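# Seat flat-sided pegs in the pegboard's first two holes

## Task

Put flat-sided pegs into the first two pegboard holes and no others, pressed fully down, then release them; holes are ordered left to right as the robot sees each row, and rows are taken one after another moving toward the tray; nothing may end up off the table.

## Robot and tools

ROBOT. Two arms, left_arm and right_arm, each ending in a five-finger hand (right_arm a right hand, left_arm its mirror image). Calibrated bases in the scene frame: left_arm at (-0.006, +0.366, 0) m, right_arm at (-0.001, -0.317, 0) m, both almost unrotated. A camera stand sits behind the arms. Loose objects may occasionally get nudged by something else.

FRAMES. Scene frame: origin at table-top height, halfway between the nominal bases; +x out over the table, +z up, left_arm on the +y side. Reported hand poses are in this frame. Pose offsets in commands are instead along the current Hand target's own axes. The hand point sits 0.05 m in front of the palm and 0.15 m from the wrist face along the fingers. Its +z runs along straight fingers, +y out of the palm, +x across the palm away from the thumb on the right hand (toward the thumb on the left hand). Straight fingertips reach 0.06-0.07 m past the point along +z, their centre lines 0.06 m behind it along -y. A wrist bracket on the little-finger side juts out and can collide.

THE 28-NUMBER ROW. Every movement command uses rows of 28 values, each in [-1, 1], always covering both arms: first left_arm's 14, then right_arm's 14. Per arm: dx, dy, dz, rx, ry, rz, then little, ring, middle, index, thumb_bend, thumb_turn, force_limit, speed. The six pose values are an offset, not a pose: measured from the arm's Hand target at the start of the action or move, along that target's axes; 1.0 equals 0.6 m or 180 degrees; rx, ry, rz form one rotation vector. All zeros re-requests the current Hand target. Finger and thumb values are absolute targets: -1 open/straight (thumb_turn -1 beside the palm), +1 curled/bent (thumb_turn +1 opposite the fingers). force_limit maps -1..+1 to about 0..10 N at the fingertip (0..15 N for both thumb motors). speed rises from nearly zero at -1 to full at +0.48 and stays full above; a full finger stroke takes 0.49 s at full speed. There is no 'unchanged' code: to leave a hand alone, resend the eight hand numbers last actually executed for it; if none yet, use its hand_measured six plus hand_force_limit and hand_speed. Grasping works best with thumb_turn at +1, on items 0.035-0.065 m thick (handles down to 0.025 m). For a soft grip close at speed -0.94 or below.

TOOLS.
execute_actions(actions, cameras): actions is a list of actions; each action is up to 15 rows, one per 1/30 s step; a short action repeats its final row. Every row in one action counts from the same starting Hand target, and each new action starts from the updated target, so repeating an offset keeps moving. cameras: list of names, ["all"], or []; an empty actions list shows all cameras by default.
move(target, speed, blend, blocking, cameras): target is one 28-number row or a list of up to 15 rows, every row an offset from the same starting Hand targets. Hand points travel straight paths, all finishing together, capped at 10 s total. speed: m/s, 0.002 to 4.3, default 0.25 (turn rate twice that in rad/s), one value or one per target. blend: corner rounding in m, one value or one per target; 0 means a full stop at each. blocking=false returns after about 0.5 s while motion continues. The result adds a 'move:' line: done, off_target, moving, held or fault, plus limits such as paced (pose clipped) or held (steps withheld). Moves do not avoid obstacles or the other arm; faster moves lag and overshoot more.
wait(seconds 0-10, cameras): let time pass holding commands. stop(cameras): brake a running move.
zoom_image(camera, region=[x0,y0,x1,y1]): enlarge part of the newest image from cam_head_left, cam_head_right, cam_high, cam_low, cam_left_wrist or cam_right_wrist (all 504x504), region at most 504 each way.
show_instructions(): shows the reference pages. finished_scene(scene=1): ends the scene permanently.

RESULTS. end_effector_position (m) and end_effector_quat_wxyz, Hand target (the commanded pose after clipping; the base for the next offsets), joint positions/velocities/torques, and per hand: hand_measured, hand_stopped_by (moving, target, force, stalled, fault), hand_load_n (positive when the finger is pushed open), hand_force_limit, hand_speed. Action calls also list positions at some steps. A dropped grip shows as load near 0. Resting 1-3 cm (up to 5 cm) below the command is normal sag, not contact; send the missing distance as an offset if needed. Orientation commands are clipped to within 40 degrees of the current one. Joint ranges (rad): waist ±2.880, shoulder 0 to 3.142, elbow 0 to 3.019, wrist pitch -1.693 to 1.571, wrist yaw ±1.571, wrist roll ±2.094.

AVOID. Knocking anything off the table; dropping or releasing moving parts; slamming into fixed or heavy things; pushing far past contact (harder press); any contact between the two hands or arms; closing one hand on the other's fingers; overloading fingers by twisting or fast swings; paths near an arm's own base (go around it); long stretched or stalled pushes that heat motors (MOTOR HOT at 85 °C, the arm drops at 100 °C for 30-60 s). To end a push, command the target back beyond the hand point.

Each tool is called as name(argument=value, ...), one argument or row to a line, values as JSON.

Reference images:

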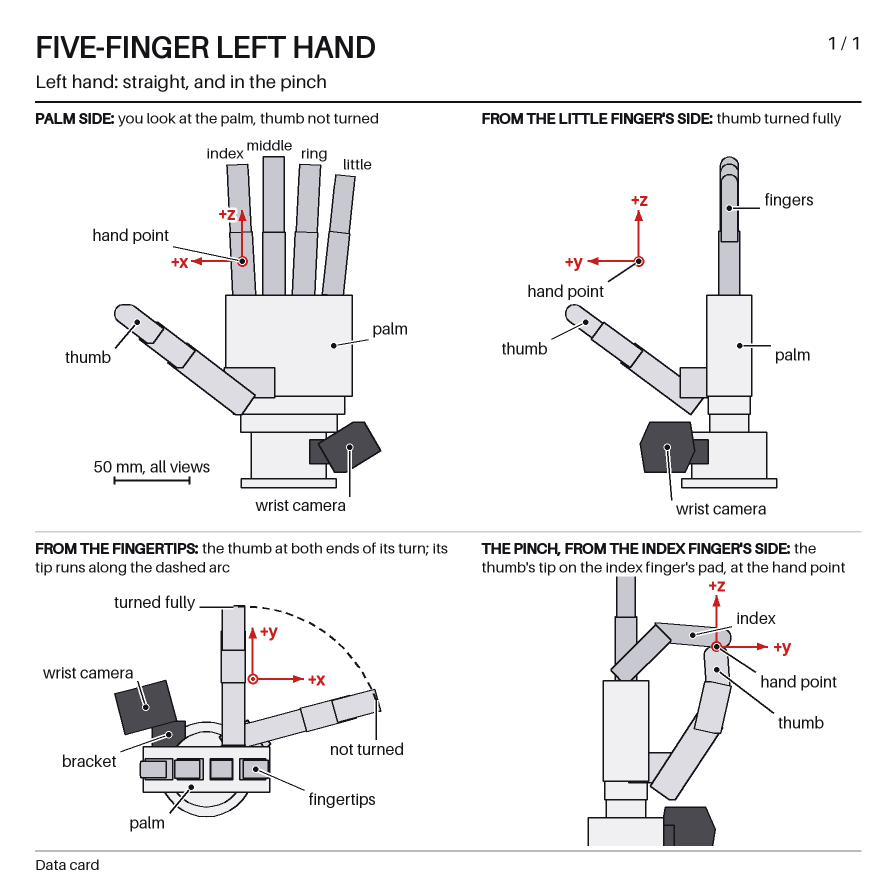

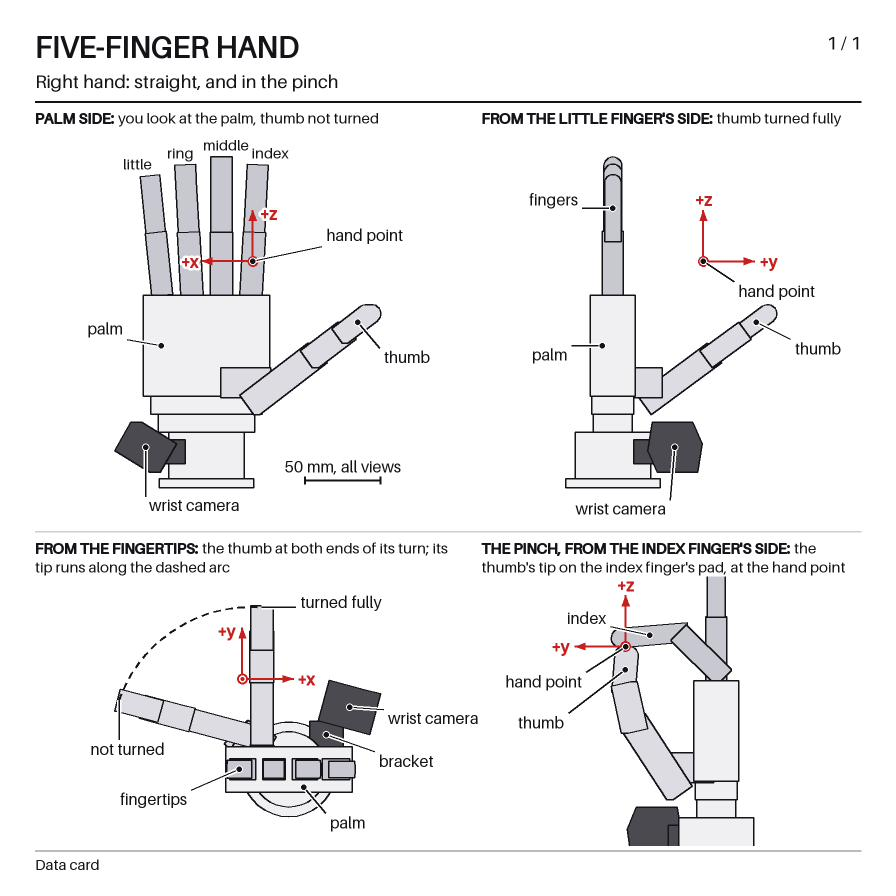

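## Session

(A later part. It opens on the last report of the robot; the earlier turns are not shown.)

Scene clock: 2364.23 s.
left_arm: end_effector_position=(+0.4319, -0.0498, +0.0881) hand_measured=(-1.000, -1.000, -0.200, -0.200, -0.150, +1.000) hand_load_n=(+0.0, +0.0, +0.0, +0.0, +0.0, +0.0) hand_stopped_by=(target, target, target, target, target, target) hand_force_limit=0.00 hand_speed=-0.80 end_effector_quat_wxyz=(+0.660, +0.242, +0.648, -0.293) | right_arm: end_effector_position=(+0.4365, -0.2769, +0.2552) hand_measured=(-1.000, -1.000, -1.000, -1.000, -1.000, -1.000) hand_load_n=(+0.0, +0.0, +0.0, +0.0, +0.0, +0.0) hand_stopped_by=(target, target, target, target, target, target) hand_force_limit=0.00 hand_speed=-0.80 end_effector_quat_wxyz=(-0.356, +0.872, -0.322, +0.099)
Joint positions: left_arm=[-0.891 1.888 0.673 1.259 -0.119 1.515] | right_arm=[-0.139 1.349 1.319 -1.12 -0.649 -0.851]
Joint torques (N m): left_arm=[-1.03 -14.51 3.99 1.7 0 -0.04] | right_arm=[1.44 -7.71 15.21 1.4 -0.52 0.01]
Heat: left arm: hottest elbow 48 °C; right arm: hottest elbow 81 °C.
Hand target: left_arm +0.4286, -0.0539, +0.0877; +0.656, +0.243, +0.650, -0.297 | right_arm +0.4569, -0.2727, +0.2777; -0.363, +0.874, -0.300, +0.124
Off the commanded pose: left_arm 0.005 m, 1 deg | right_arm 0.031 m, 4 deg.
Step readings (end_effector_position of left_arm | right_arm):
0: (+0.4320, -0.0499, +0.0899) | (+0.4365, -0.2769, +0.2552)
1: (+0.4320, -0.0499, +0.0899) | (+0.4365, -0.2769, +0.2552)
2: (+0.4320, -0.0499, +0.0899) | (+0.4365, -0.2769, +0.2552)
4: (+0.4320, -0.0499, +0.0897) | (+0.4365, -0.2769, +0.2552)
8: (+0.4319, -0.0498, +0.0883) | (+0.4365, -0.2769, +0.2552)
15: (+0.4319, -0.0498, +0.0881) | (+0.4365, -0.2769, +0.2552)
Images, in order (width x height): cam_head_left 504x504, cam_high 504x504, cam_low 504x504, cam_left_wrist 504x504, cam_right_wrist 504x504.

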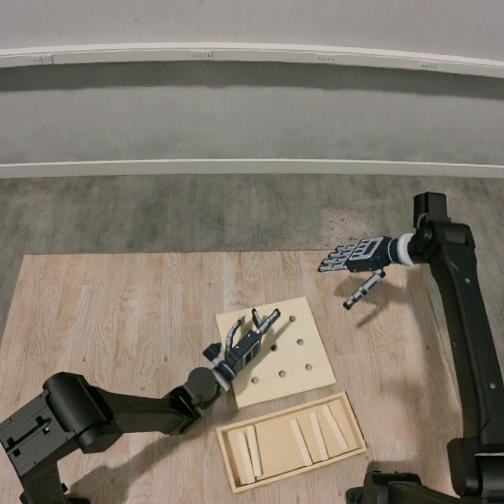

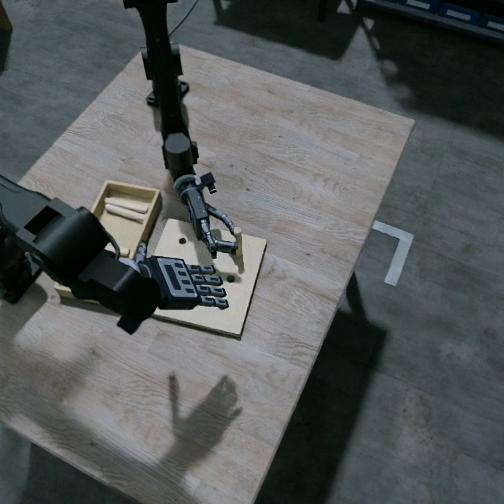

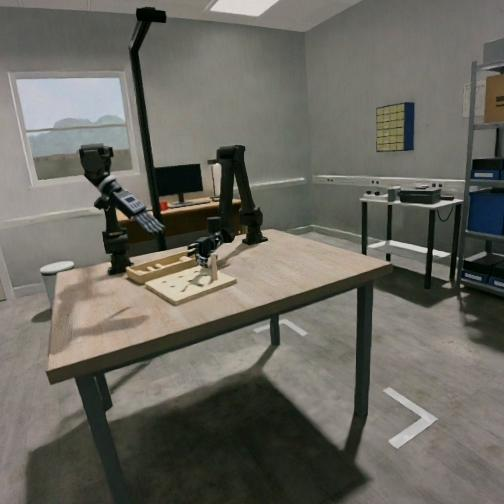

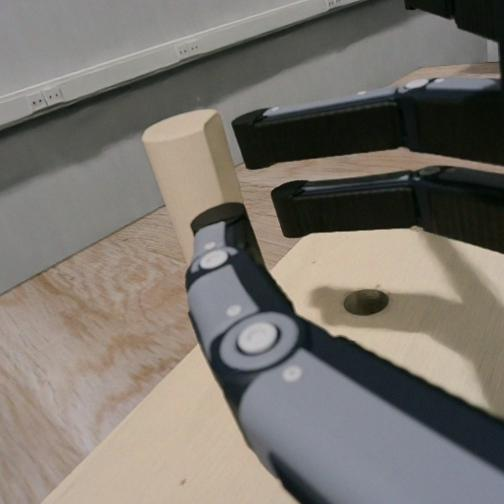

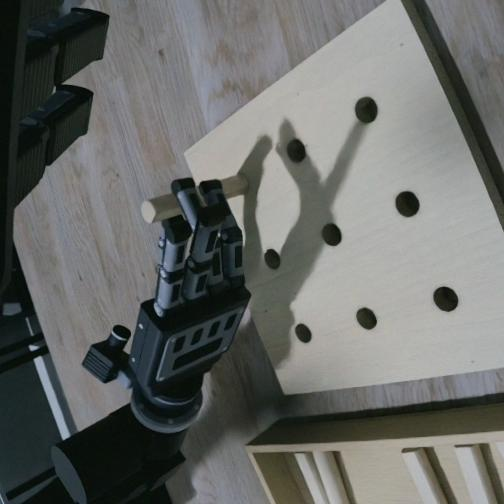

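move(
  target=[
    [-0.017,-0.0012,-0.0088,0,0,0,-1,-1,-0.2,-0.2,-0.15,1,0.0,-0.8,0,0,0,0,0,0,-1,-1,-1,-1,-1,-1,0,-0.8],
    [-0.1417,-0.0095,-0.0042,0,0,0,-1,-1,-0.2,-0.2,-0.15,1,0.0,-0.8,-0.2396,0.3484,-0.3558,-0.1417,0.1715,0.1092,-1,-1,-1,-1,-1,-1,0,-0.8],
  ],
  speed=[0.05,0.15],
  cameras=["all"],
)

zoom_image(
  camera="cam_low",
  region=[190, 230, 250, 290],
)

zoom_image(
  camera="cam_high",
  region=[210, 220, 260, 270],
)

Scene clock: 2392.77 s.
left_arm: end_effector_position=(+0.4251, -0.0414, +0.1575) hand_measured=(-1.000, -1.000, -0.200, -0.200, -0.150, +1.000) hand_load_n=(+0.0, +0.0, +0.0, +0.0, +0.0, +0.0) hand_stopped_by=(target, target, target, target, target, target) hand_force_limit=0.00 hand_speed=-0.80 end_effector_quat_wxyz=(+0.651, +0.246, +0.658, -0.288) | right_arm: end_effector_position=(+0.1660, -0.4193, +0.2881) hand_measured=(-1.000, -1.000, -1.000, -1.000, -1.000, -1.000) hand_load_n=(+0.0, +0.0, +0.0, -0.5, +0.0, +0.0) hand_stopped_by=(target, target, target, target, target, target) hand_force_limit=0.00 hand_speed=-0.80 end_effector_quat_wxyz=(-0.090, +0.805, -0.541, +0.228)
Joint positions: left_arm=[-0.891 1.632 0.658 0.988 -0.119 1.515] | right_arm=[-0.571 0.683 1.043 -1.461 -0.163 -0.911]
Joint torques (N m): left_arm=[-1.14 -13.86 6.8 1.73 -0.07 -0.04] | right_arm=[-1.44 -0.79 8.27 0.9 -0.21 0]
Heat: left arm: hottest elbow 47 °C; right arm: hottest elbow 80 °C.
Hand target: left_arm +0.4245, -0.0499, +0.1727; +0.656, +0.243, +0.650, -0.297 | right_arm +0.1601, -0.4203, +0.2806; -0.088, +0.804, -0.546, +0.219
Off the commanded pose: left_arm 0.017 m, 2 deg | right_arm 0.010 m, 1 deg.
move: off_target (left_arm)

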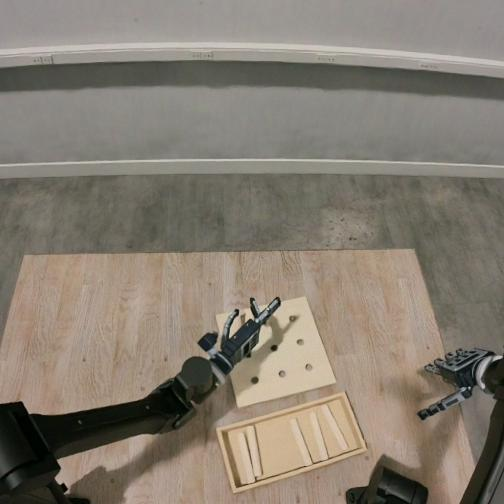

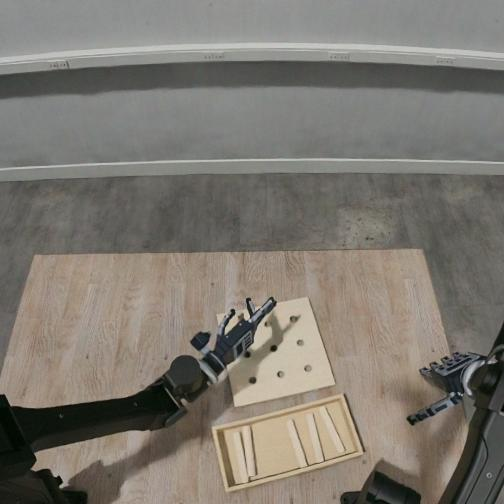

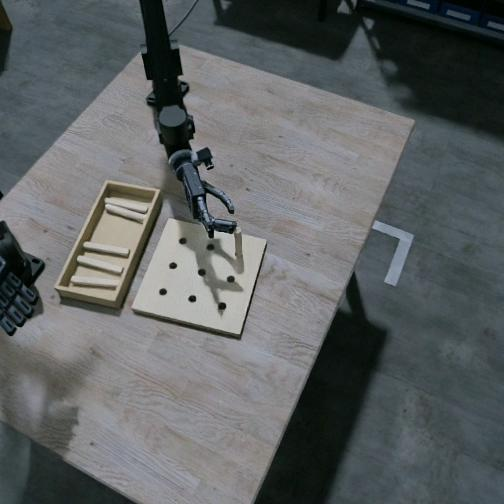

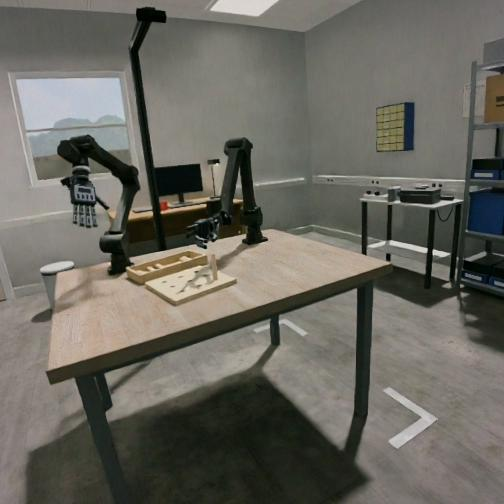

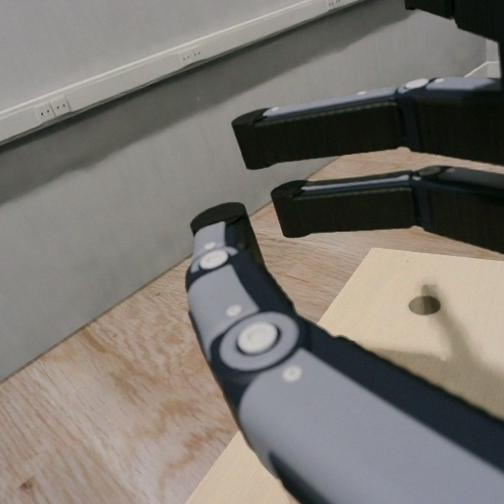

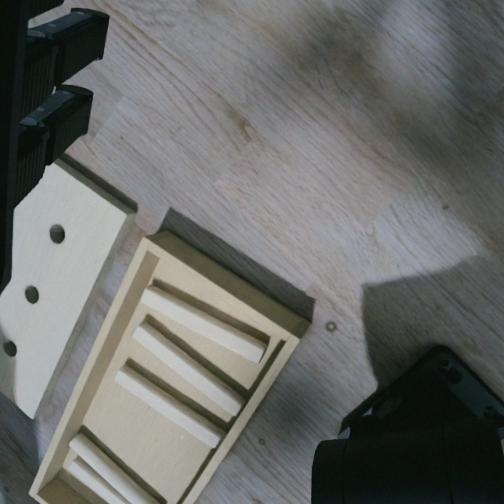

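Scaled by 8.400 from the camera's 504x504 image, which has a finer 720x720 frame.

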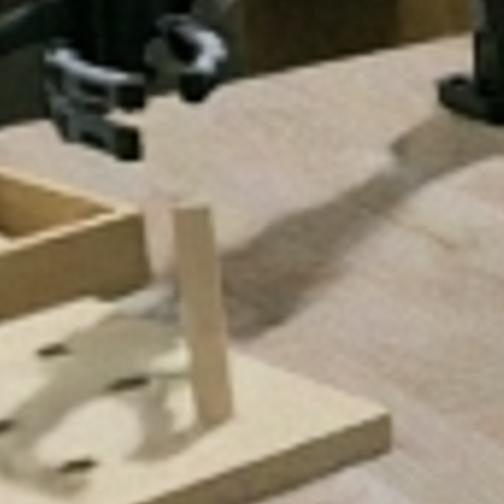

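Scaled by 10.080 from the camera's 504x504 image, which has a finer 720x720 frame.

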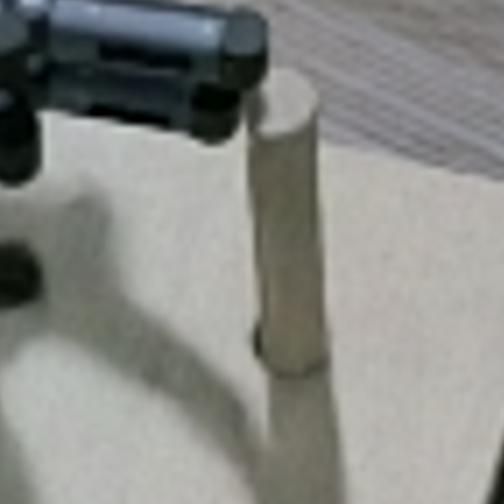

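move(
  target=[
    [-0.0997,-0.0067,0.0037,0,0,0,-1,-1,-0.2,-0.2,-0.15,1,0.0,-0.8,0,0,0,0,0,0,-1,-1,-1,-1,-1,-1,0,-0.8],
    [-0.1105,-0.1185,-0.1782,0.0503,0.202,-0.4442,-1,-1,-0.2,-0.2,-0.15,1,0.0,-0.8,0,0,0,0,0,0,-1,-1,-1,-1,-1,-1,0,-0.8],
    [0.1355,-0.4033,-0.1458,0.0503,0.202,-0.4442,-1,-1,-0.2,-0.2,-0.15,1,0.0,-0.8,0,0,0,0,0,0,-1,-1,-1,-1,-1,-1,0,-0.8],
  ],
  speed=0.25,
  blend=[0.02,0.03,0],
  cameras=["all"],
)

zoom_image(
  camera="cam_right_wrist",
  region=[50, 270, 290, 504],
)

Scene clock: 2448.00 s.
left_arm: end_effector_position=(+0.1883, -0.1512, +0.0883) hand_measured=(-1.000, -1.000, -0.200, -0.200, -0.150, +1.000) hand_load_n=(+0.0, +0.0, +0.0, +0.0, +0.0, +0.0) hand_stopped_by=(target, target, target, target, target, target) hand_force_limit=0.00 hand_speed=-0.80 end_effector_quat_wxyz=(+0.077, -0.106, +0.800, -0.585) | right_arm: end_effector_position=(+0.1660, -0.4194, +0.2881) hand_measured=(-1.000, -1.000, -1.000, -1.000, -1.000, -1.000) hand_load_n=(+0.0, -0.5, +0.0, +0.0, +0.0, +0.0) hand_stopped_by=(target, target, target, target, target, target) hand_force_limit=0.00 hand_speed=-0.80 end_effector_quat_wxyz=(-0.090, +0.805, -0.540, +0.228)
Joint positions: left_arm=[-1.088 1.513 0.671 0.527 0.207 0.066] | right_arm=[-0.571 0.683 1.043 -1.461 -0.164 -0.912]
Joint torques (N m): left_arm=[-1.08 -11.4 7.77 3.18 -0.16 -0.13] | right_arm=[-1.38 -0.56 8.28 0.9 -0.21 -0.01]
Heat: left arm: hottest elbow 50 °C; right arm: hottest elbow 69 °C.
Hand target: left_arm +0.1900, -0.1646, +0.1044; +0.079, -0.103, +0.787, -0.604 | right_arm +0.1601, -0.4203, +0.2806; -0.088, +0.804, -0.546, +0.219
Off the commanded pose: left_arm 0.021 m, 3 deg | right_arm 0.010 m, 1 deg.
move: off_target (left_arm)

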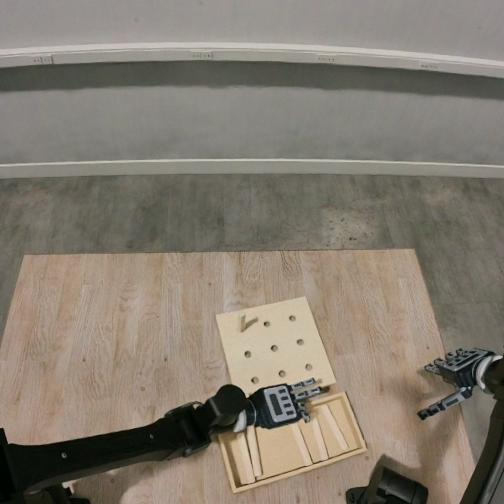

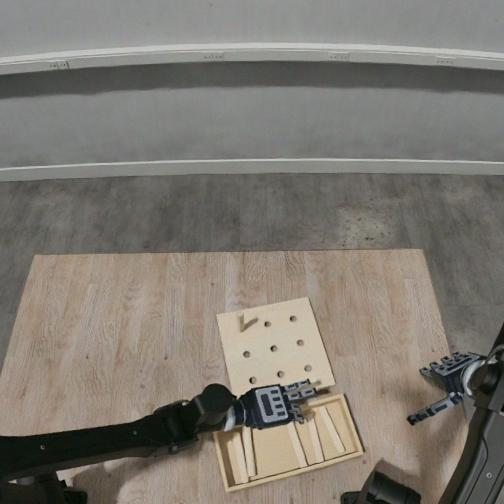

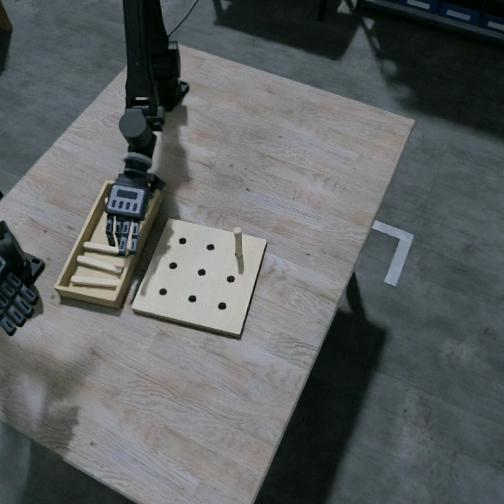

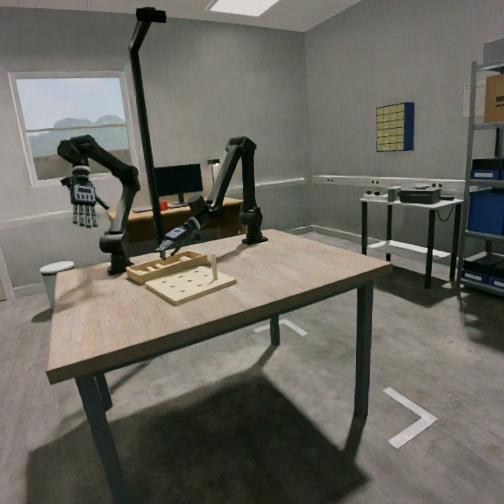

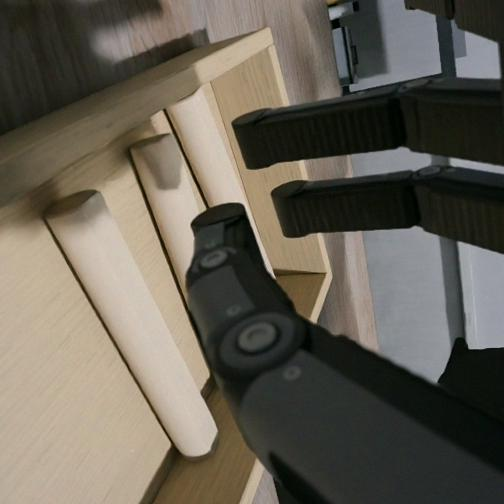

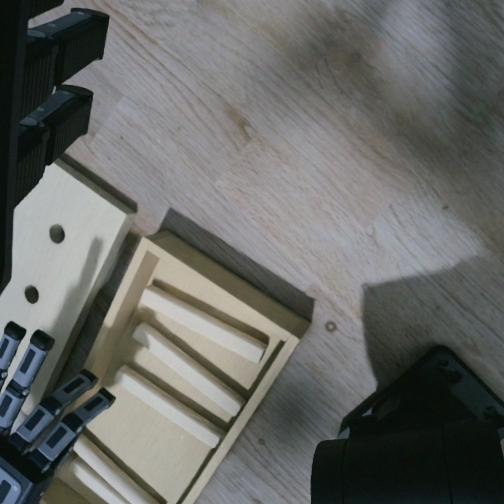

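Scaled by 2.100 from the camera's 504x504 image, which has a finer 720x720 frame.

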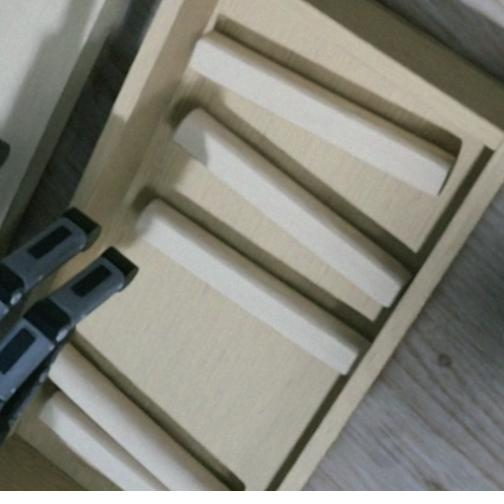

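move(
  target=[0.009,0.0543,0.0228,0,0,0,-1,-1,-0.25,-0.25,-0.15,1,0,-0.8,0,0,0,0,0,0,-1,-1,-1,-1,-1,-1,0,-0.8],
  speed=0.12,
  cameras=["cam_left_wrist","cam_right_wrist"],
)

zoom_image(
  camera="cam_right_wrist",
  region=[50, 330, 250, 504],
)

Scene clock: 2462.70 s.
left_arm: end_effector_position=(+0.1896, -0.1626, +0.0616) hand_measured=(-1.000, -1.000, -0.250, -0.250, -0.150, +1.000) hand_load_n=(+0.0, +0.0, +0.0, +0.0, +0.0, +0.0) hand_stopped_by=(target, target, target, target, target, target) hand_force_limit=0.00 hand_speed=-0.80 end_effector_quat_wxyz=(+0.081, -0.106, +0.795, -0.591) | right_arm: end_effector_position=(+0.1660, -0.4194, +0.2881) hand_measured=(-1.000, -1.000, -1.000, -1.000, -1.000, -1.000) hand_load_n=(+0.0, +0.0, +0.0, +0.0, +0.0, +0.0) hand_stopped_by=(target, target, target, target, target, target) hand_force_limit=0.00 hand_speed=-0.80 end_effector_quat_wxyz=(-0.090, +0.805, -0.540, +0.228)
Joint positions: left_arm=[-1.1 1.613 0.671 0.645 0.192 0.061] | right_arm=[-0.571 0.683 1.043 -1.461 -0.164 -0.912]
Joint torques (N m): left_arm=[-1.44 -12.16 6.05 3.08 -0.15 -0.1] | right_arm=[-1.32 -0.62 8.29 0.91 -0.2 -0.01]
Heat: left arm: hottest elbow 50 °C; right arm: hottest elbow 67 °C.
Hand target: left_arm +0.1861, -0.1706, +0.0695; +0.079, -0.103, +0.787, -0.604 | right_arm +0.1601, -0.4203, +0.2806; -0.088, +0.804, -0.546, +0.219
Off the commanded pose: left_arm 0.012 m, 2 deg | right_arm 0.010 m, 1 deg.
move: off_target (left_arm)
Images, in order (width x height): cam_left_wrist 504x504, cam_right_wrist 504x504.

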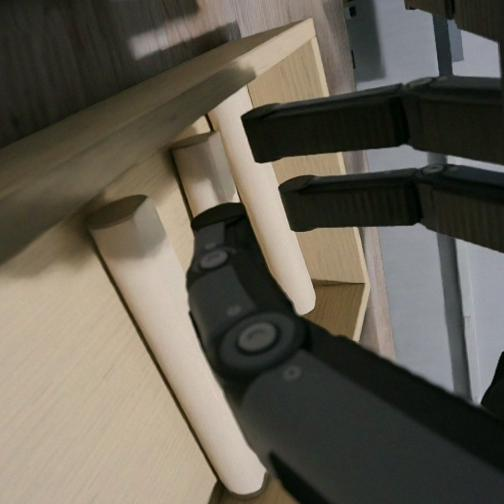

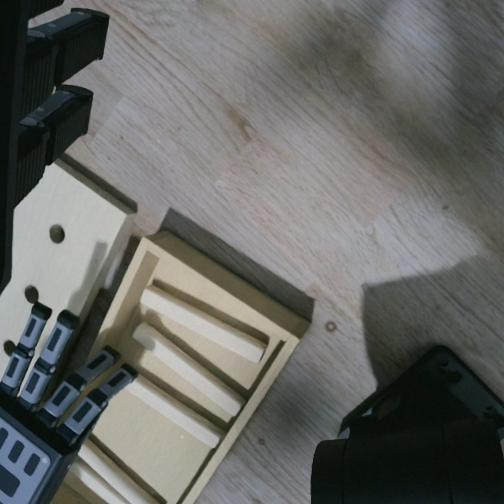

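Scaled by 2.520 from the camera's 504x504 image, which has a finer 720x720 frame.

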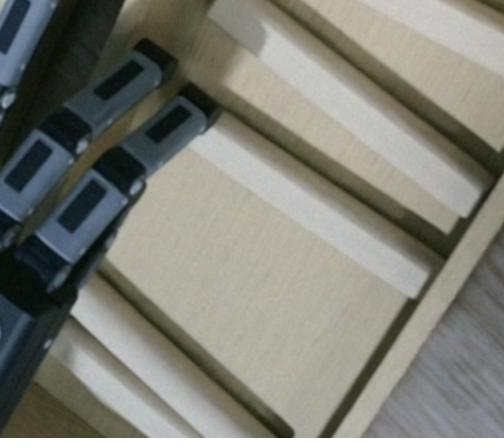

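move(
  target=[0.0397,0.0265,-0.0217,0,0,0,-1,-1,-0.25,-0.25,-0.15,1,0,-0.8,0,0,0,0,0,0,-1,-1,-1,-1,-1,-1,0,-0.8],
  speed=0.12,
  cameras=["cam_left_wrist","cam_right_wrist"],
)

zoom_image(
  camera="cam_right_wrist",
  region=[50, 330, 250, 504],
)

Scene clock: 2518.47 s.
left_arm: end_effector_position=(+0.1625, -0.1546, +0.0488) hand_measured=(-1.000, -1.000, -0.250, -0.250, -0.150, +1.000) hand_load_n=(+0.0, +0.0, +0.0, +0.0, +0.0, +0.0) hand_stopped_by=(target, target, target, target, target, target) hand_force_limit=0.00 hand_speed=-0.80 end_effector_quat_wxyz=(+0.081, -0.105, +0.796, -0.591) | right_arm: end_effector_position=(+0.1660, -0.4194, +0.2881) hand_measured=(-1.000, -1.000, -1.000, -1.000, -1.000, -1.000) hand_load_n=(+0.0, +0.0, +0.0, +0.0, +0.0, -0.5) hand_stopped_by=(target, target, target, target, target, target) hand_force_limit=0.00 hand_speed=-0.80 end_effector_quat_wxyz=(-0.090, +0.805, -0.540, +0.228)
Joint positions: left_arm=[-1.154 1.613 0.612 0.706 0.141 0.047] | right_arm=[-0.571 0.683 1.043 -1.461 -0.164 -0.912]
Joint torques (N m): left_arm=[-1.32 -12.04 5.38 3.28 -0.16 -0.08] | right_arm=[-1.38 -0.5 8.27 0.92 -0.2 0]
Heat: left arm: hottest elbow 49 °C; right arm: hottest elbow 64 °C.
Hand target: left_arm +0.1587, -0.1607, +0.0575; +0.079, -0.103, +0.787, -0.604 | right_arm +0.1601, -0.4203, +0.2806; -0.088, +0.804, -0.546, +0.219
Off the commanded pose: left_arm 0.011 m, 2 deg | right_arm 0.010 m, 1 deg.
move: off_target (left_arm)
Images, in order (width x height): cam_left_wrist 504x504, cam_right_wrist 504x504.

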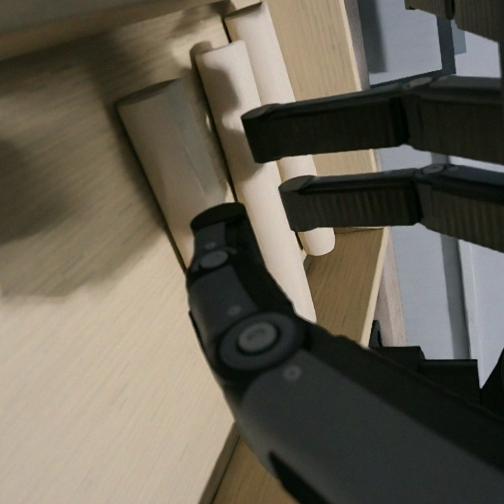

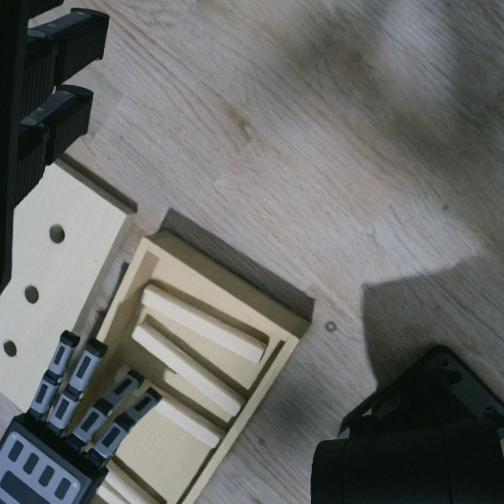

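Scaled by 2.520 from the camera's 504x504 image, which has a finer 720x720 frame.

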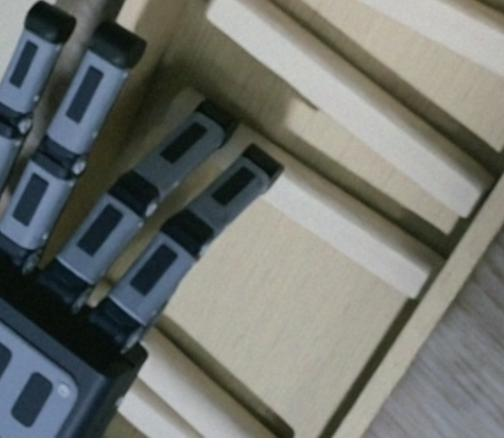

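wait(
  seconds=0,
  cameras=["cam_left_wrist","cam_right_wrist","cam_head_left"],
)

Scene clock: 2552.20 s.
left_arm: end_effector_position=(+0.1625, -0.1547, +0.0488) hand_measured=(-1.000, -1.000, -0.250, -0.250, -0.150, +1.000) hand_load_n=(+0.0, +0.0, +0.0, +0.0, +0.0, +0.0) hand_stopped_by=(target, target, target, target, target, target) hand_force_limit=0.00 hand_speed=-0.80 end_effector_quat_wxyz=(+0.081, -0.105, +0.796, -0.591) | right_arm: end_effector_position=(+0.1660, -0.4194, +0.2881) hand_measured=(-1.000, -1.000, -1.000, -1.000, -1.000, -1.000) hand_load_n=(+0.0, +0.0, +0.0, +0.0, +0.0, +0.0) hand_stopped_by=(target, target, target, target, target, target) hand_force_limit=0.00 hand_speed=-0.80 end_effector_quat_wxyz=(-0.090, +0.805, -0.540, +0.228)
Joint positions: left_arm=[-1.154 1.613 0.612 0.706 0.141 0.047] | right_arm=[-0.571 0.683 1.043 -1.461 -0.164 -0.912]
Joint torques (N m): left_arm=[-1.26 -12.1 5.38 3.14 -0.16 -0.11] | right_arm=[-1.38 -0.62 8.28 0.9 -0.21 0]
Heat: left arm: hottest elbow 50 °C; right arm: hottest elbow 63 °C.
Hand target: left_arm +0.1588, -0.1607, +0.0576; +0.080, -0.103, +0.786, -0.604 | right_arm +0.1601, -0.4203, +0.2806; -0.088, +0.804, -0.546, +0.219
Off the commanded pose: left_arm 0.011 m, 2 deg | right_arm 0.010 m, 1 deg.
Images, in order (width x height): cam_head_left 504x504, cam_left_wrist 504x504, cam_right_wrist 504x504.

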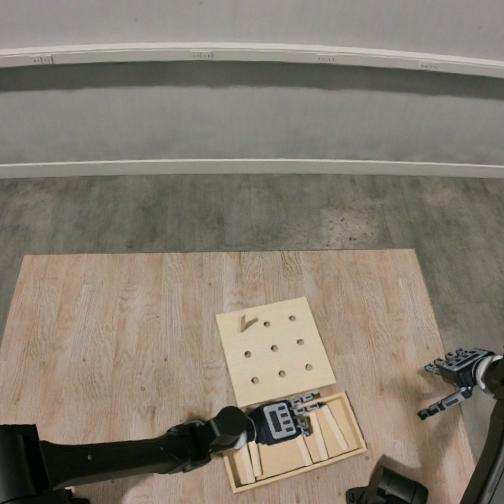

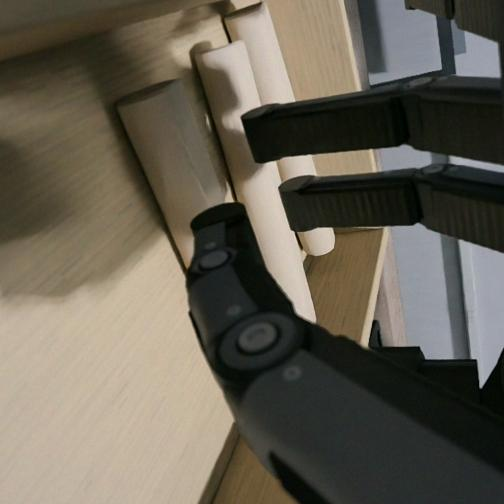

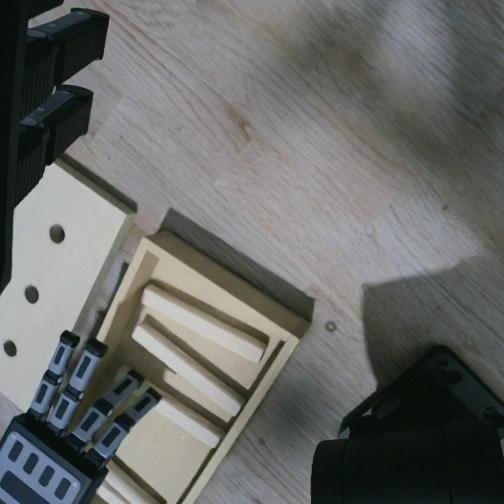

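move(
  target=[0, 0.0355, 0.0095, 0, 0, 0, -1, -1, -0.25, -0.25, -0.15, 1, 0, -0.8, 0, 0, 0, 0, 0, 0, -1, -1, -1, -1, -1, -1, 0, -0.8],
  speed=0.06,
  cameras=["cam_left_wrist"],
)

Scene clock: 2584.50 s.
left_arm: end_effector_position=(+0.1626, -0.1549, +0.0300) hand_measured=(-1.000, -1.000, -0.250, -0.250, -0.150, +1.000) hand_load_n=(+0.0, +0.0, +0.0, +0.0, +0.0, +0.0) hand_stopped_by=(target, target, target, target, target, target) hand_force_limit=0.00 hand_speed=-0.80 end_effector_quat_wxyz=(+0.081, -0.105, +0.794, -0.593) | right_arm: end_effector_position=(+0.1660, -0.4194, +0.2881) hand_measured=(-1.000, -1.000, -1.000, -1.000, -1.000, -1.000) hand_load_n=(+0.0, +0.0, +0.0, +0.0, +0.0, +0.5) hand_stopped_by=(target, target, target, target, target, target) hand_force_limit=0.00 hand_speed=-0.80 end_effector_quat_wxyz=(-0.090, +0.805, -0.540, +0.228)
Joint positions: left_arm=[-1.154 1.676 0.602 0.785 0.141 0.047] | right_arm=[-0.571 0.683 1.043 -1.461 -0.164 -0.912]
Joint torques (N m): left_arm=[-1.32 -11.87 4.97 3.04 -0.16 -0.11] | right_arm=[-1.32 -0.5 8.27 0.9 -0.21 0]
Heat: left arm: hottest elbow 49 °C; right arm: hottest elbow 63 °C.
Hand target: left_arm +0.1588, -0.1607, +0.0355; +0.080, -0.103, +0.787, -0.604 | right_arm +0.1601, -0.4203, +0.2806; -0.088, +0.804, -0.546, +0.219
Off the commanded pose: left_arm 0.009 m, 1 deg | right_arm 0.010 m, 1 deg.
move: done
Images, in order (width x height): cam_left_wrist 504x504.

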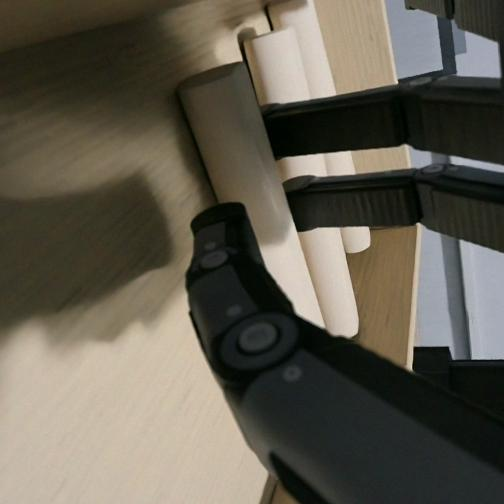

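Beautiful. Grip.

execute_actions(
  actions=[
    [[0,0,0,0,0,0,-1,-1,0.3,0.3,-0.15,1,-0.2,-0.9,0,0,0,0,0,0,-1,-1,-1,-1,-1,-1,0,-0.8]],
  ],
)

wait(
  seconds=2,
  cameras=["cam_left_wrist"],
)

Scene clock: 2590.93 s.
left_arm: end_effector_position=(+0.1629, -0.1553, +0.0307) hand_measured=(-1.000, -1.000, +0.008, +0.018, -0.152, +1.000) hand_load_n=(+0.0, +0.0, +5.5, +5.5, +5.0, -2.5) hand_stopped_by=(target, target, force, force, target, target) hand_force_limit=-0.20 hand_speed=-0.90 end_effector_quat_wxyz=(+0.082, -0.105, +0.793, -0.594) | right_arm: end_effector_position=(+0.1660, -0.4194, +0.2881) hand_measured=(-1.000, -1.000, -1.000, -1.000, -1.000, -1.000) hand_load_n=(-0.5, +0.0, +0.0, +0.0, +0.0, +0.0) hand_stopped_by=(target, target, target, target, target, target) hand_force_limit=0.00 hand_speed=-0.80 end_effector_quat_wxyz=(-0.090, +0.805, -0.540, +0.228)
Joint positions: left_arm=[-1.154 1.676 0.602 0.788 0.14 0.046] | right_arm=[-0.571 0.683 1.043 -1.461 -0.164 -0.912]
Joint torques (N m): left_arm=[-1.32 -11.87 4.97 3.04 -0.13 -0.1] | right_arm=[-1.38 -0.5 8.27 0.9 -0.2 0]
Heat: left arm: hottest elbow 49 °C; right arm: hottest elbow 63 °C.
Hand target: left_arm +0.1588, -0.1607, +0.0355; +0.080, -0.103, +0.787, -0.604 | right_arm +0.1601, -0.4203, +0.2806; -0.088, +0.804, -0.546, +0.219
Off the commanded pose: left_arm 0.008 m, 1 deg | right_arm 0.010 m, 1 deg.
Step readings (end_effector_position of left_arm | right_arm):
0: (+0.1626, -0.1549, +0.0300) | (+0.1660, -0.4194, +0.2881)
1: (+0.1626, -0.1549, +0.0300) | (+0.1660, -0.4194, +0.2881)
2: (+0.1626, -0.1549, +0.0300) | (+0.1660, -0.4194, +0.2881)
4: (+0.1626, -0.1549, +0.0300) | (+0.1660, -0.4194, +0.2881)
8: (+0.1626, -0.1549, +0.0300) | (+0.1660, -0.4194, +0.2881)
15: (+0.1629, -0.1551, +0.0305) | (+0.1660, -0.4194, +0.2881)

Scene clock: 2592.93 s.
left_arm: end_effector_position=(+0.1629, -0.1553, +0.0307) hand_measured=(-1.000, -1.000, +0.008, +0.018, -0.152, +1.000) hand_load_n=(+0.0, +0.0, +6.0, +6.0, +5.5, -2.5) hand_stopped_by=(target, target, force, force, target, target) hand_force_limit=-0.20 hand_speed=-0.90 end_effector_quat_wxyz=(+0.082, -0.105, +0.793, -0.594) | right_arm: end_effector_position=(+0.1660, -0.4194, +0.2881) hand_measured=(-1.000, -1.000, -1.000, -1.000, -1.000, -1.000) hand_load_n=(+0.0, +0.0, +0.0, +0.0, +0.0, +0.0) hand_stopped_by=(target, target, target, target, target, target) hand_force_limit=0.00 hand_speed=-0.80 end_effector_quat_wxyz=(-0.090, +0.805, -0.540, +0.228)
Joint positions: left_arm=[-1.154 1.676 0.602 0.788 0.14 0.046] | right_arm=[-0.571 0.683 1.043 -1.461 -0.164 -0.912]
Joint torques (N m): left_arm=[-1.32 -11.81 4.98 3.03 -0.13 -0.1] | right_arm=[-1.32 -0.5 8.27 0.88 -0.2 0]
Heat: left arm: hottest elbow 49 °C; right arm: hottest elbow 63 °C.
Hand target: left_arm +0.1588, -0.1607, +0.0355; +0.080, -0.103, +0.787, -0.604 | right_arm +0.1601, -0.4203, +0.2806; -0.088, +0.804, -0.546, +0.219
Off the commanded pose: left_arm 0.008 m, 1 deg | right_arm 0.010 m, 1 deg.
wait: 2.00 s; at rest by 0.17 s
Images, in order (width x height): cam_left_wrist 504x504.

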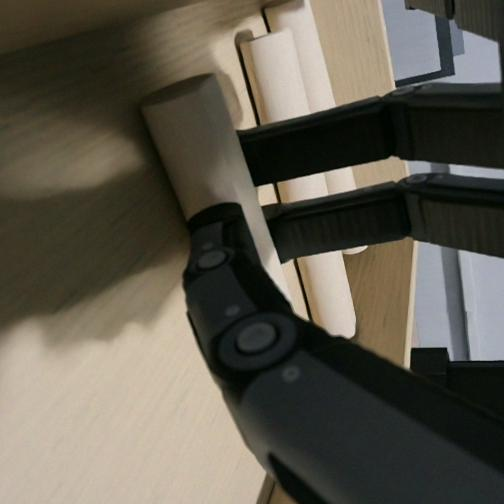

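move(
  target=[
    [0, -0.13, -0.035, 0, 0, 0, -1, -1, 0.3, 0.3, -0.15, 1, -0.2, -0.9, 0, 0, 0, 0, 0, 0, -1, -1, -1, -1, -1, -1, 0, -0.8],
    [0, -0.3061, -0.0823, 0, 0, 0, -1, -1, 0.3, 0.3, -0.15, 1, -0.2, -0.9, 0, 0, 0, 0, 0, 0, -1, -1, -1, -1, -1, -1, 0, -0.8],
  ],
  speed=[0.08, 0.15],
  blend=[0.03, 0],
  cameras=["cam_left_wrist", "cam_right_wrist", "cam_high"],
)

Scene clock: 2614.57 s.
left_arm: end_effector_position=(+0.1578, -0.1438, +0.1934) hand_measured=(-1.000, -1.000, +0.008, +0.018, -0.152, +1.000) hand_load_n=(+0.0, +0.0, +5.5, +6.0, +5.0, -2.5) hand_stopped_by=(target, target, force, force, target, target) hand_force_limit=-0.20 hand_speed=-0.90 end_effector_quat_wxyz=(+0.078, -0.108, +0.801, -0.584) | right_arm: end_effector_position=(+0.1660, -0.4194, +0.2881) hand_measured=(-1.000, -1.000, -1.000, -1.000, -1.000, -1.000) hand_load_n=(+0.0, +0.0, +0.0, +0.0, +0.0, +0.0) hand_stopped_by=(target, target, target, target, target, target) hand_force_limit=0.00 hand_speed=-0.80 end_effector_quat_wxyz=(-0.090, +0.805, -0.540, +0.228)
Joint positions: left_arm=[-1.154 1.243 0.759 0.17 0.14 0.045] | right_arm=[-0.571 0.683 1.043 -1.461 -0.164 -0.912]
Joint torques (N m): left_arm=[-1.32 -9.93 11.79 1.65 -0.12 -0.1] | right_arm=[-1.38 -0.56 8.25 0.88 -0.2 0]
Heat: left arm: hottest elbow 48 °C; right arm: hottest elbow 62 °C.
Hand target: left_arm +0.1587, -0.1605, +0.2256; +0.079, -0.103, +0.787, -0.604 | right_arm +0.1601, -0.4203, +0.2806; -0.088, +0.804, -0.546, +0.219
Off the commanded pose: left_arm 0.036 m, 3 deg | right_arm 0.010 m, 1 deg.
move: off_target (left_arm)
Images, in order (width x height): cam_high 504x504, cam_left_wrist 504x504, cam_right_wrist 504x504.

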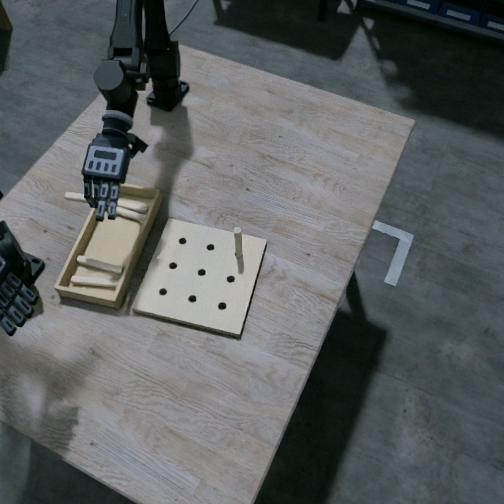

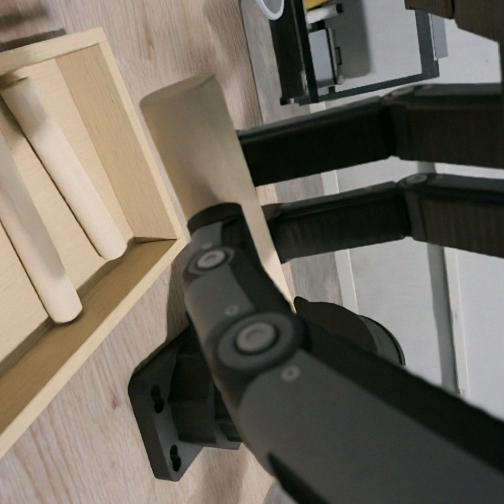

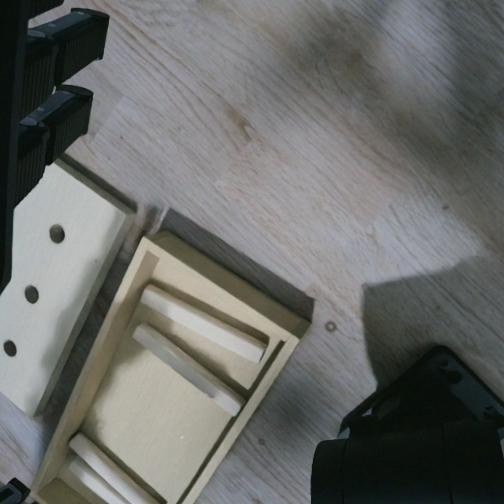

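move(
  target=[
    [-0.3, 0.0090, -0.19, -0.02, -0.06, 0.14, -1, -1, 0.3, 0.3, -0.15, 1, -0.2, -0.9, 0, 0, 0, 0, 0, 0, -1, -1, -1, -1, -1, -1, 0, -0.8],
    [-0.4357, 0.0127, -0.2706, -0.0657, -0.1917, 0.4629, -1, -1, 0.3, 0.3, -0.15, 1, -0.2, -0.9, 0, 0, 0, 0, 0, 0, -1, -1, -1, -1, -1, -1, 0, -0.8],
  ],
  speed=[0.2, 0.2],
  blend=[0.03, 0],
  cameras=["cam_left_wrist", "cam_head_left", "cam_high"],
)

Scene clock: 2631.13 s.
left_arm: end_effector_position=(+0.3666, +0.0605, +0.2529) hand_measured=(-1.000, -1.000, +0.008, +0.018, -0.152, +1.000) hand_load_n=(+0.0, +0.0, +5.5, +5.5, +5.5, -2.5) hand_stopped_by=(target, target, force, force, target, target) hand_force_limit=-0.20 hand_speed=-0.90 end_effector_quat_wxyz=(+0.643, +0.272, +0.663, -0.272) | right_arm: end_effector_position=(+0.1660, -0.4194, +0.2881) hand_measured=(-1.000, -1.000, -1.000, -1.000, -1.000, -1.000) hand_load_n=(+0.0, +0.0, +0.0, +0.0, +0.0, +0.0) hand_stopped_by=(target, target, target, target, target, target) hand_force_limit=0.00 hand_speed=-0.80 end_effector_quat_wxyz=(-0.090, +0.805, -0.540, +0.228)
Joint positions: left_arm=[-0.822 1.034 0.485 0.522 -0.035 1.56] | right_arm=[-0.571 0.683 1.043 -1.461 -0.164 -0.912]
Joint torques (N m): left_arm=[0.09 -5.36 7.94 3.3 -0.06 0.17] | right_arm=[-1.38 -0.5 8.27 0.9 -0.21 0]
Heat: left arm: hottest elbow 50 °C; right arm: hottest elbow 62 °C.
Hand target: left_arm +0.3702, +0.0603, +0.2606; +0.653, +0.271, +0.653, -0.271 | right_arm +0.1601, -0.4203, +0.2806; -0.088, +0.804, -0.546, +0.219
Off the commanded pose: left_arm 0.008 m, 2 deg | right_arm 0.010 m, 1 deg.
move: done
Images, in order (width x height): cam_head_left 504x504, cam_high 504x504, cam_left_wrist 504x504.

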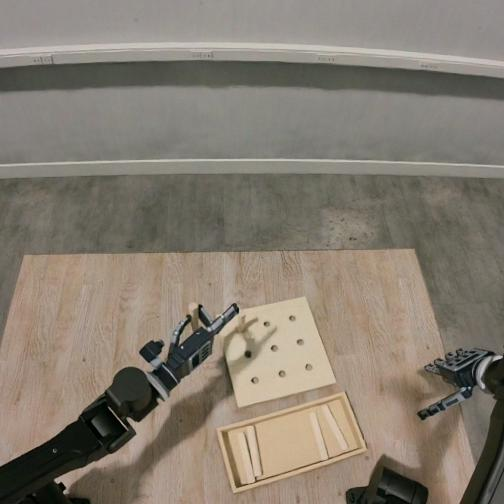

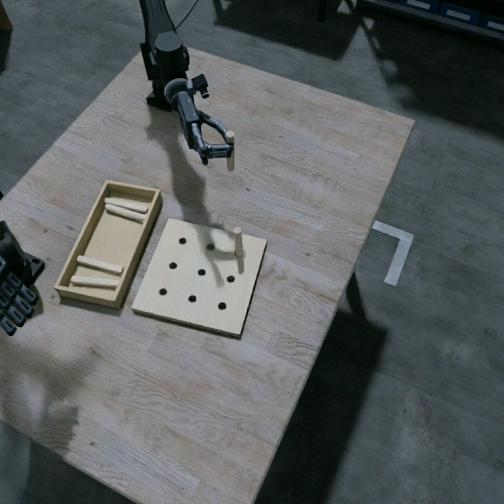

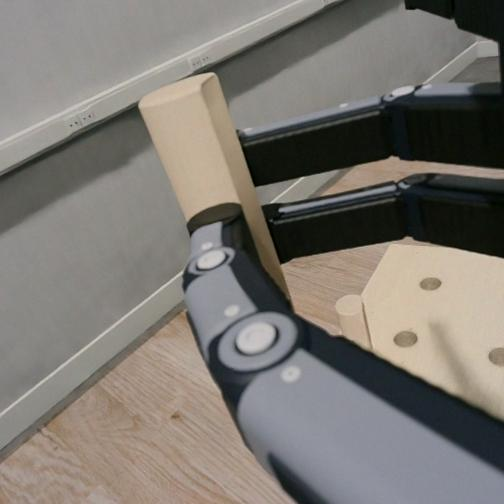

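move(
  target=[0,0,0,0,0,0, -1, -1, 0.3, 0.3, -0.15, 1, -0.2, -0.9, 0.0425, -0.4862, 0.2258, 0.1417, -0.1715, -0.1092, -1, -1, -1, -1, -1, -1, 0, -0.8],
  speed=0.25,
  cameras=["cam_right_wrist", "cam_head_left", "cam_high"],
)

Scene clock: 2679.03 s.
left_arm: end_effector_position=(+0.3666, +0.0606, +0.2529) hand_measured=(-1.000, -1.000, +0.008, +0.018, -0.152, +1.000) hand_load_n=(+0.0, +0.0, +5.5, +6.0, +5.5, -2.5) hand_stopped_by=(target, target, force, force, target, target) hand_force_limit=-0.20 hand_speed=-0.90 end_effector_quat_wxyz=(+0.643, +0.272, +0.663, -0.271) | right_arm: end_effector_position=(+0.4561, -0.3458, +0.2579) hand_measured=(-1.000, -1.000, -1.000, -1.000, -1.000, -1.000) hand_load_n=(+0.0, +0.0, +0.0, +0.0, +0.0, -0.5) hand_stopped_by=(target, target, target, target, target, target) hand_force_limit=0.00 hand_speed=-0.80 end_effector_quat_wxyz=(-0.361, +0.870, -0.320, +0.106)
Joint positions: left_arm=[-0.822 1.034 0.485 0.522 -0.035 1.56] | right_arm=[-0.289 1.445 1.427 -1.226 -0.711 -1.026]
Joint torques (N m): left_arm=[0.09 -5.13 7.94 3.26 -0.05 0.15] | right_arm=[1.38 -8.76 14.99 0.65 -0.57 -0.02]
Heat: left arm: hottest elbow 51 °C; right arm: hottest elbow 62 °C.
Hand target: left_arm +0.3702, +0.0603, +0.2605; +0.653, +0.271, +0.653, -0.271 | right_arm +0.4735, -0.3433, +0.2776; -0.363, +0.874, -0.300, +0.124
Off the commanded pose: left_arm 0.008 m, 2 deg | right_arm 0.026 m, 3 deg.
move: off_target (right_arm)
Images, in order (width x height): cam_head_left 504x504, cam_high 504x504, cam_right_wrist 504x504.

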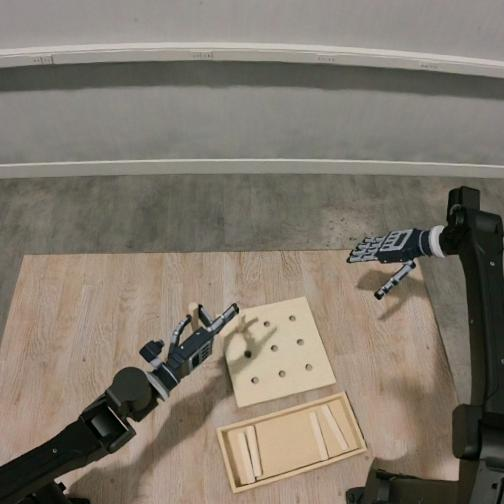

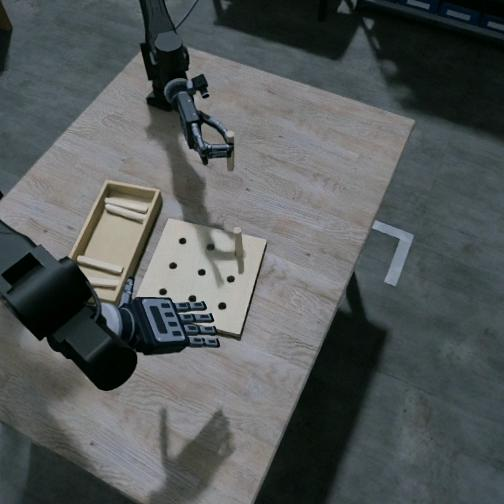

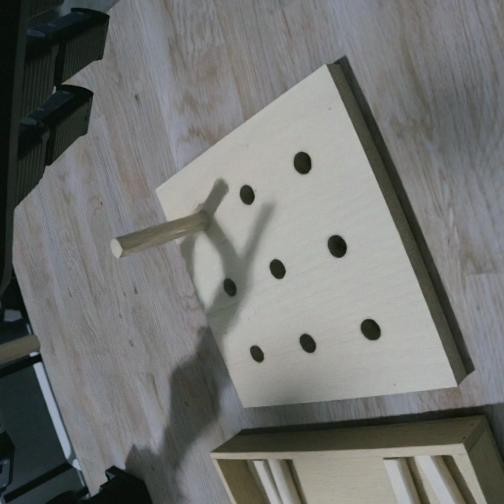

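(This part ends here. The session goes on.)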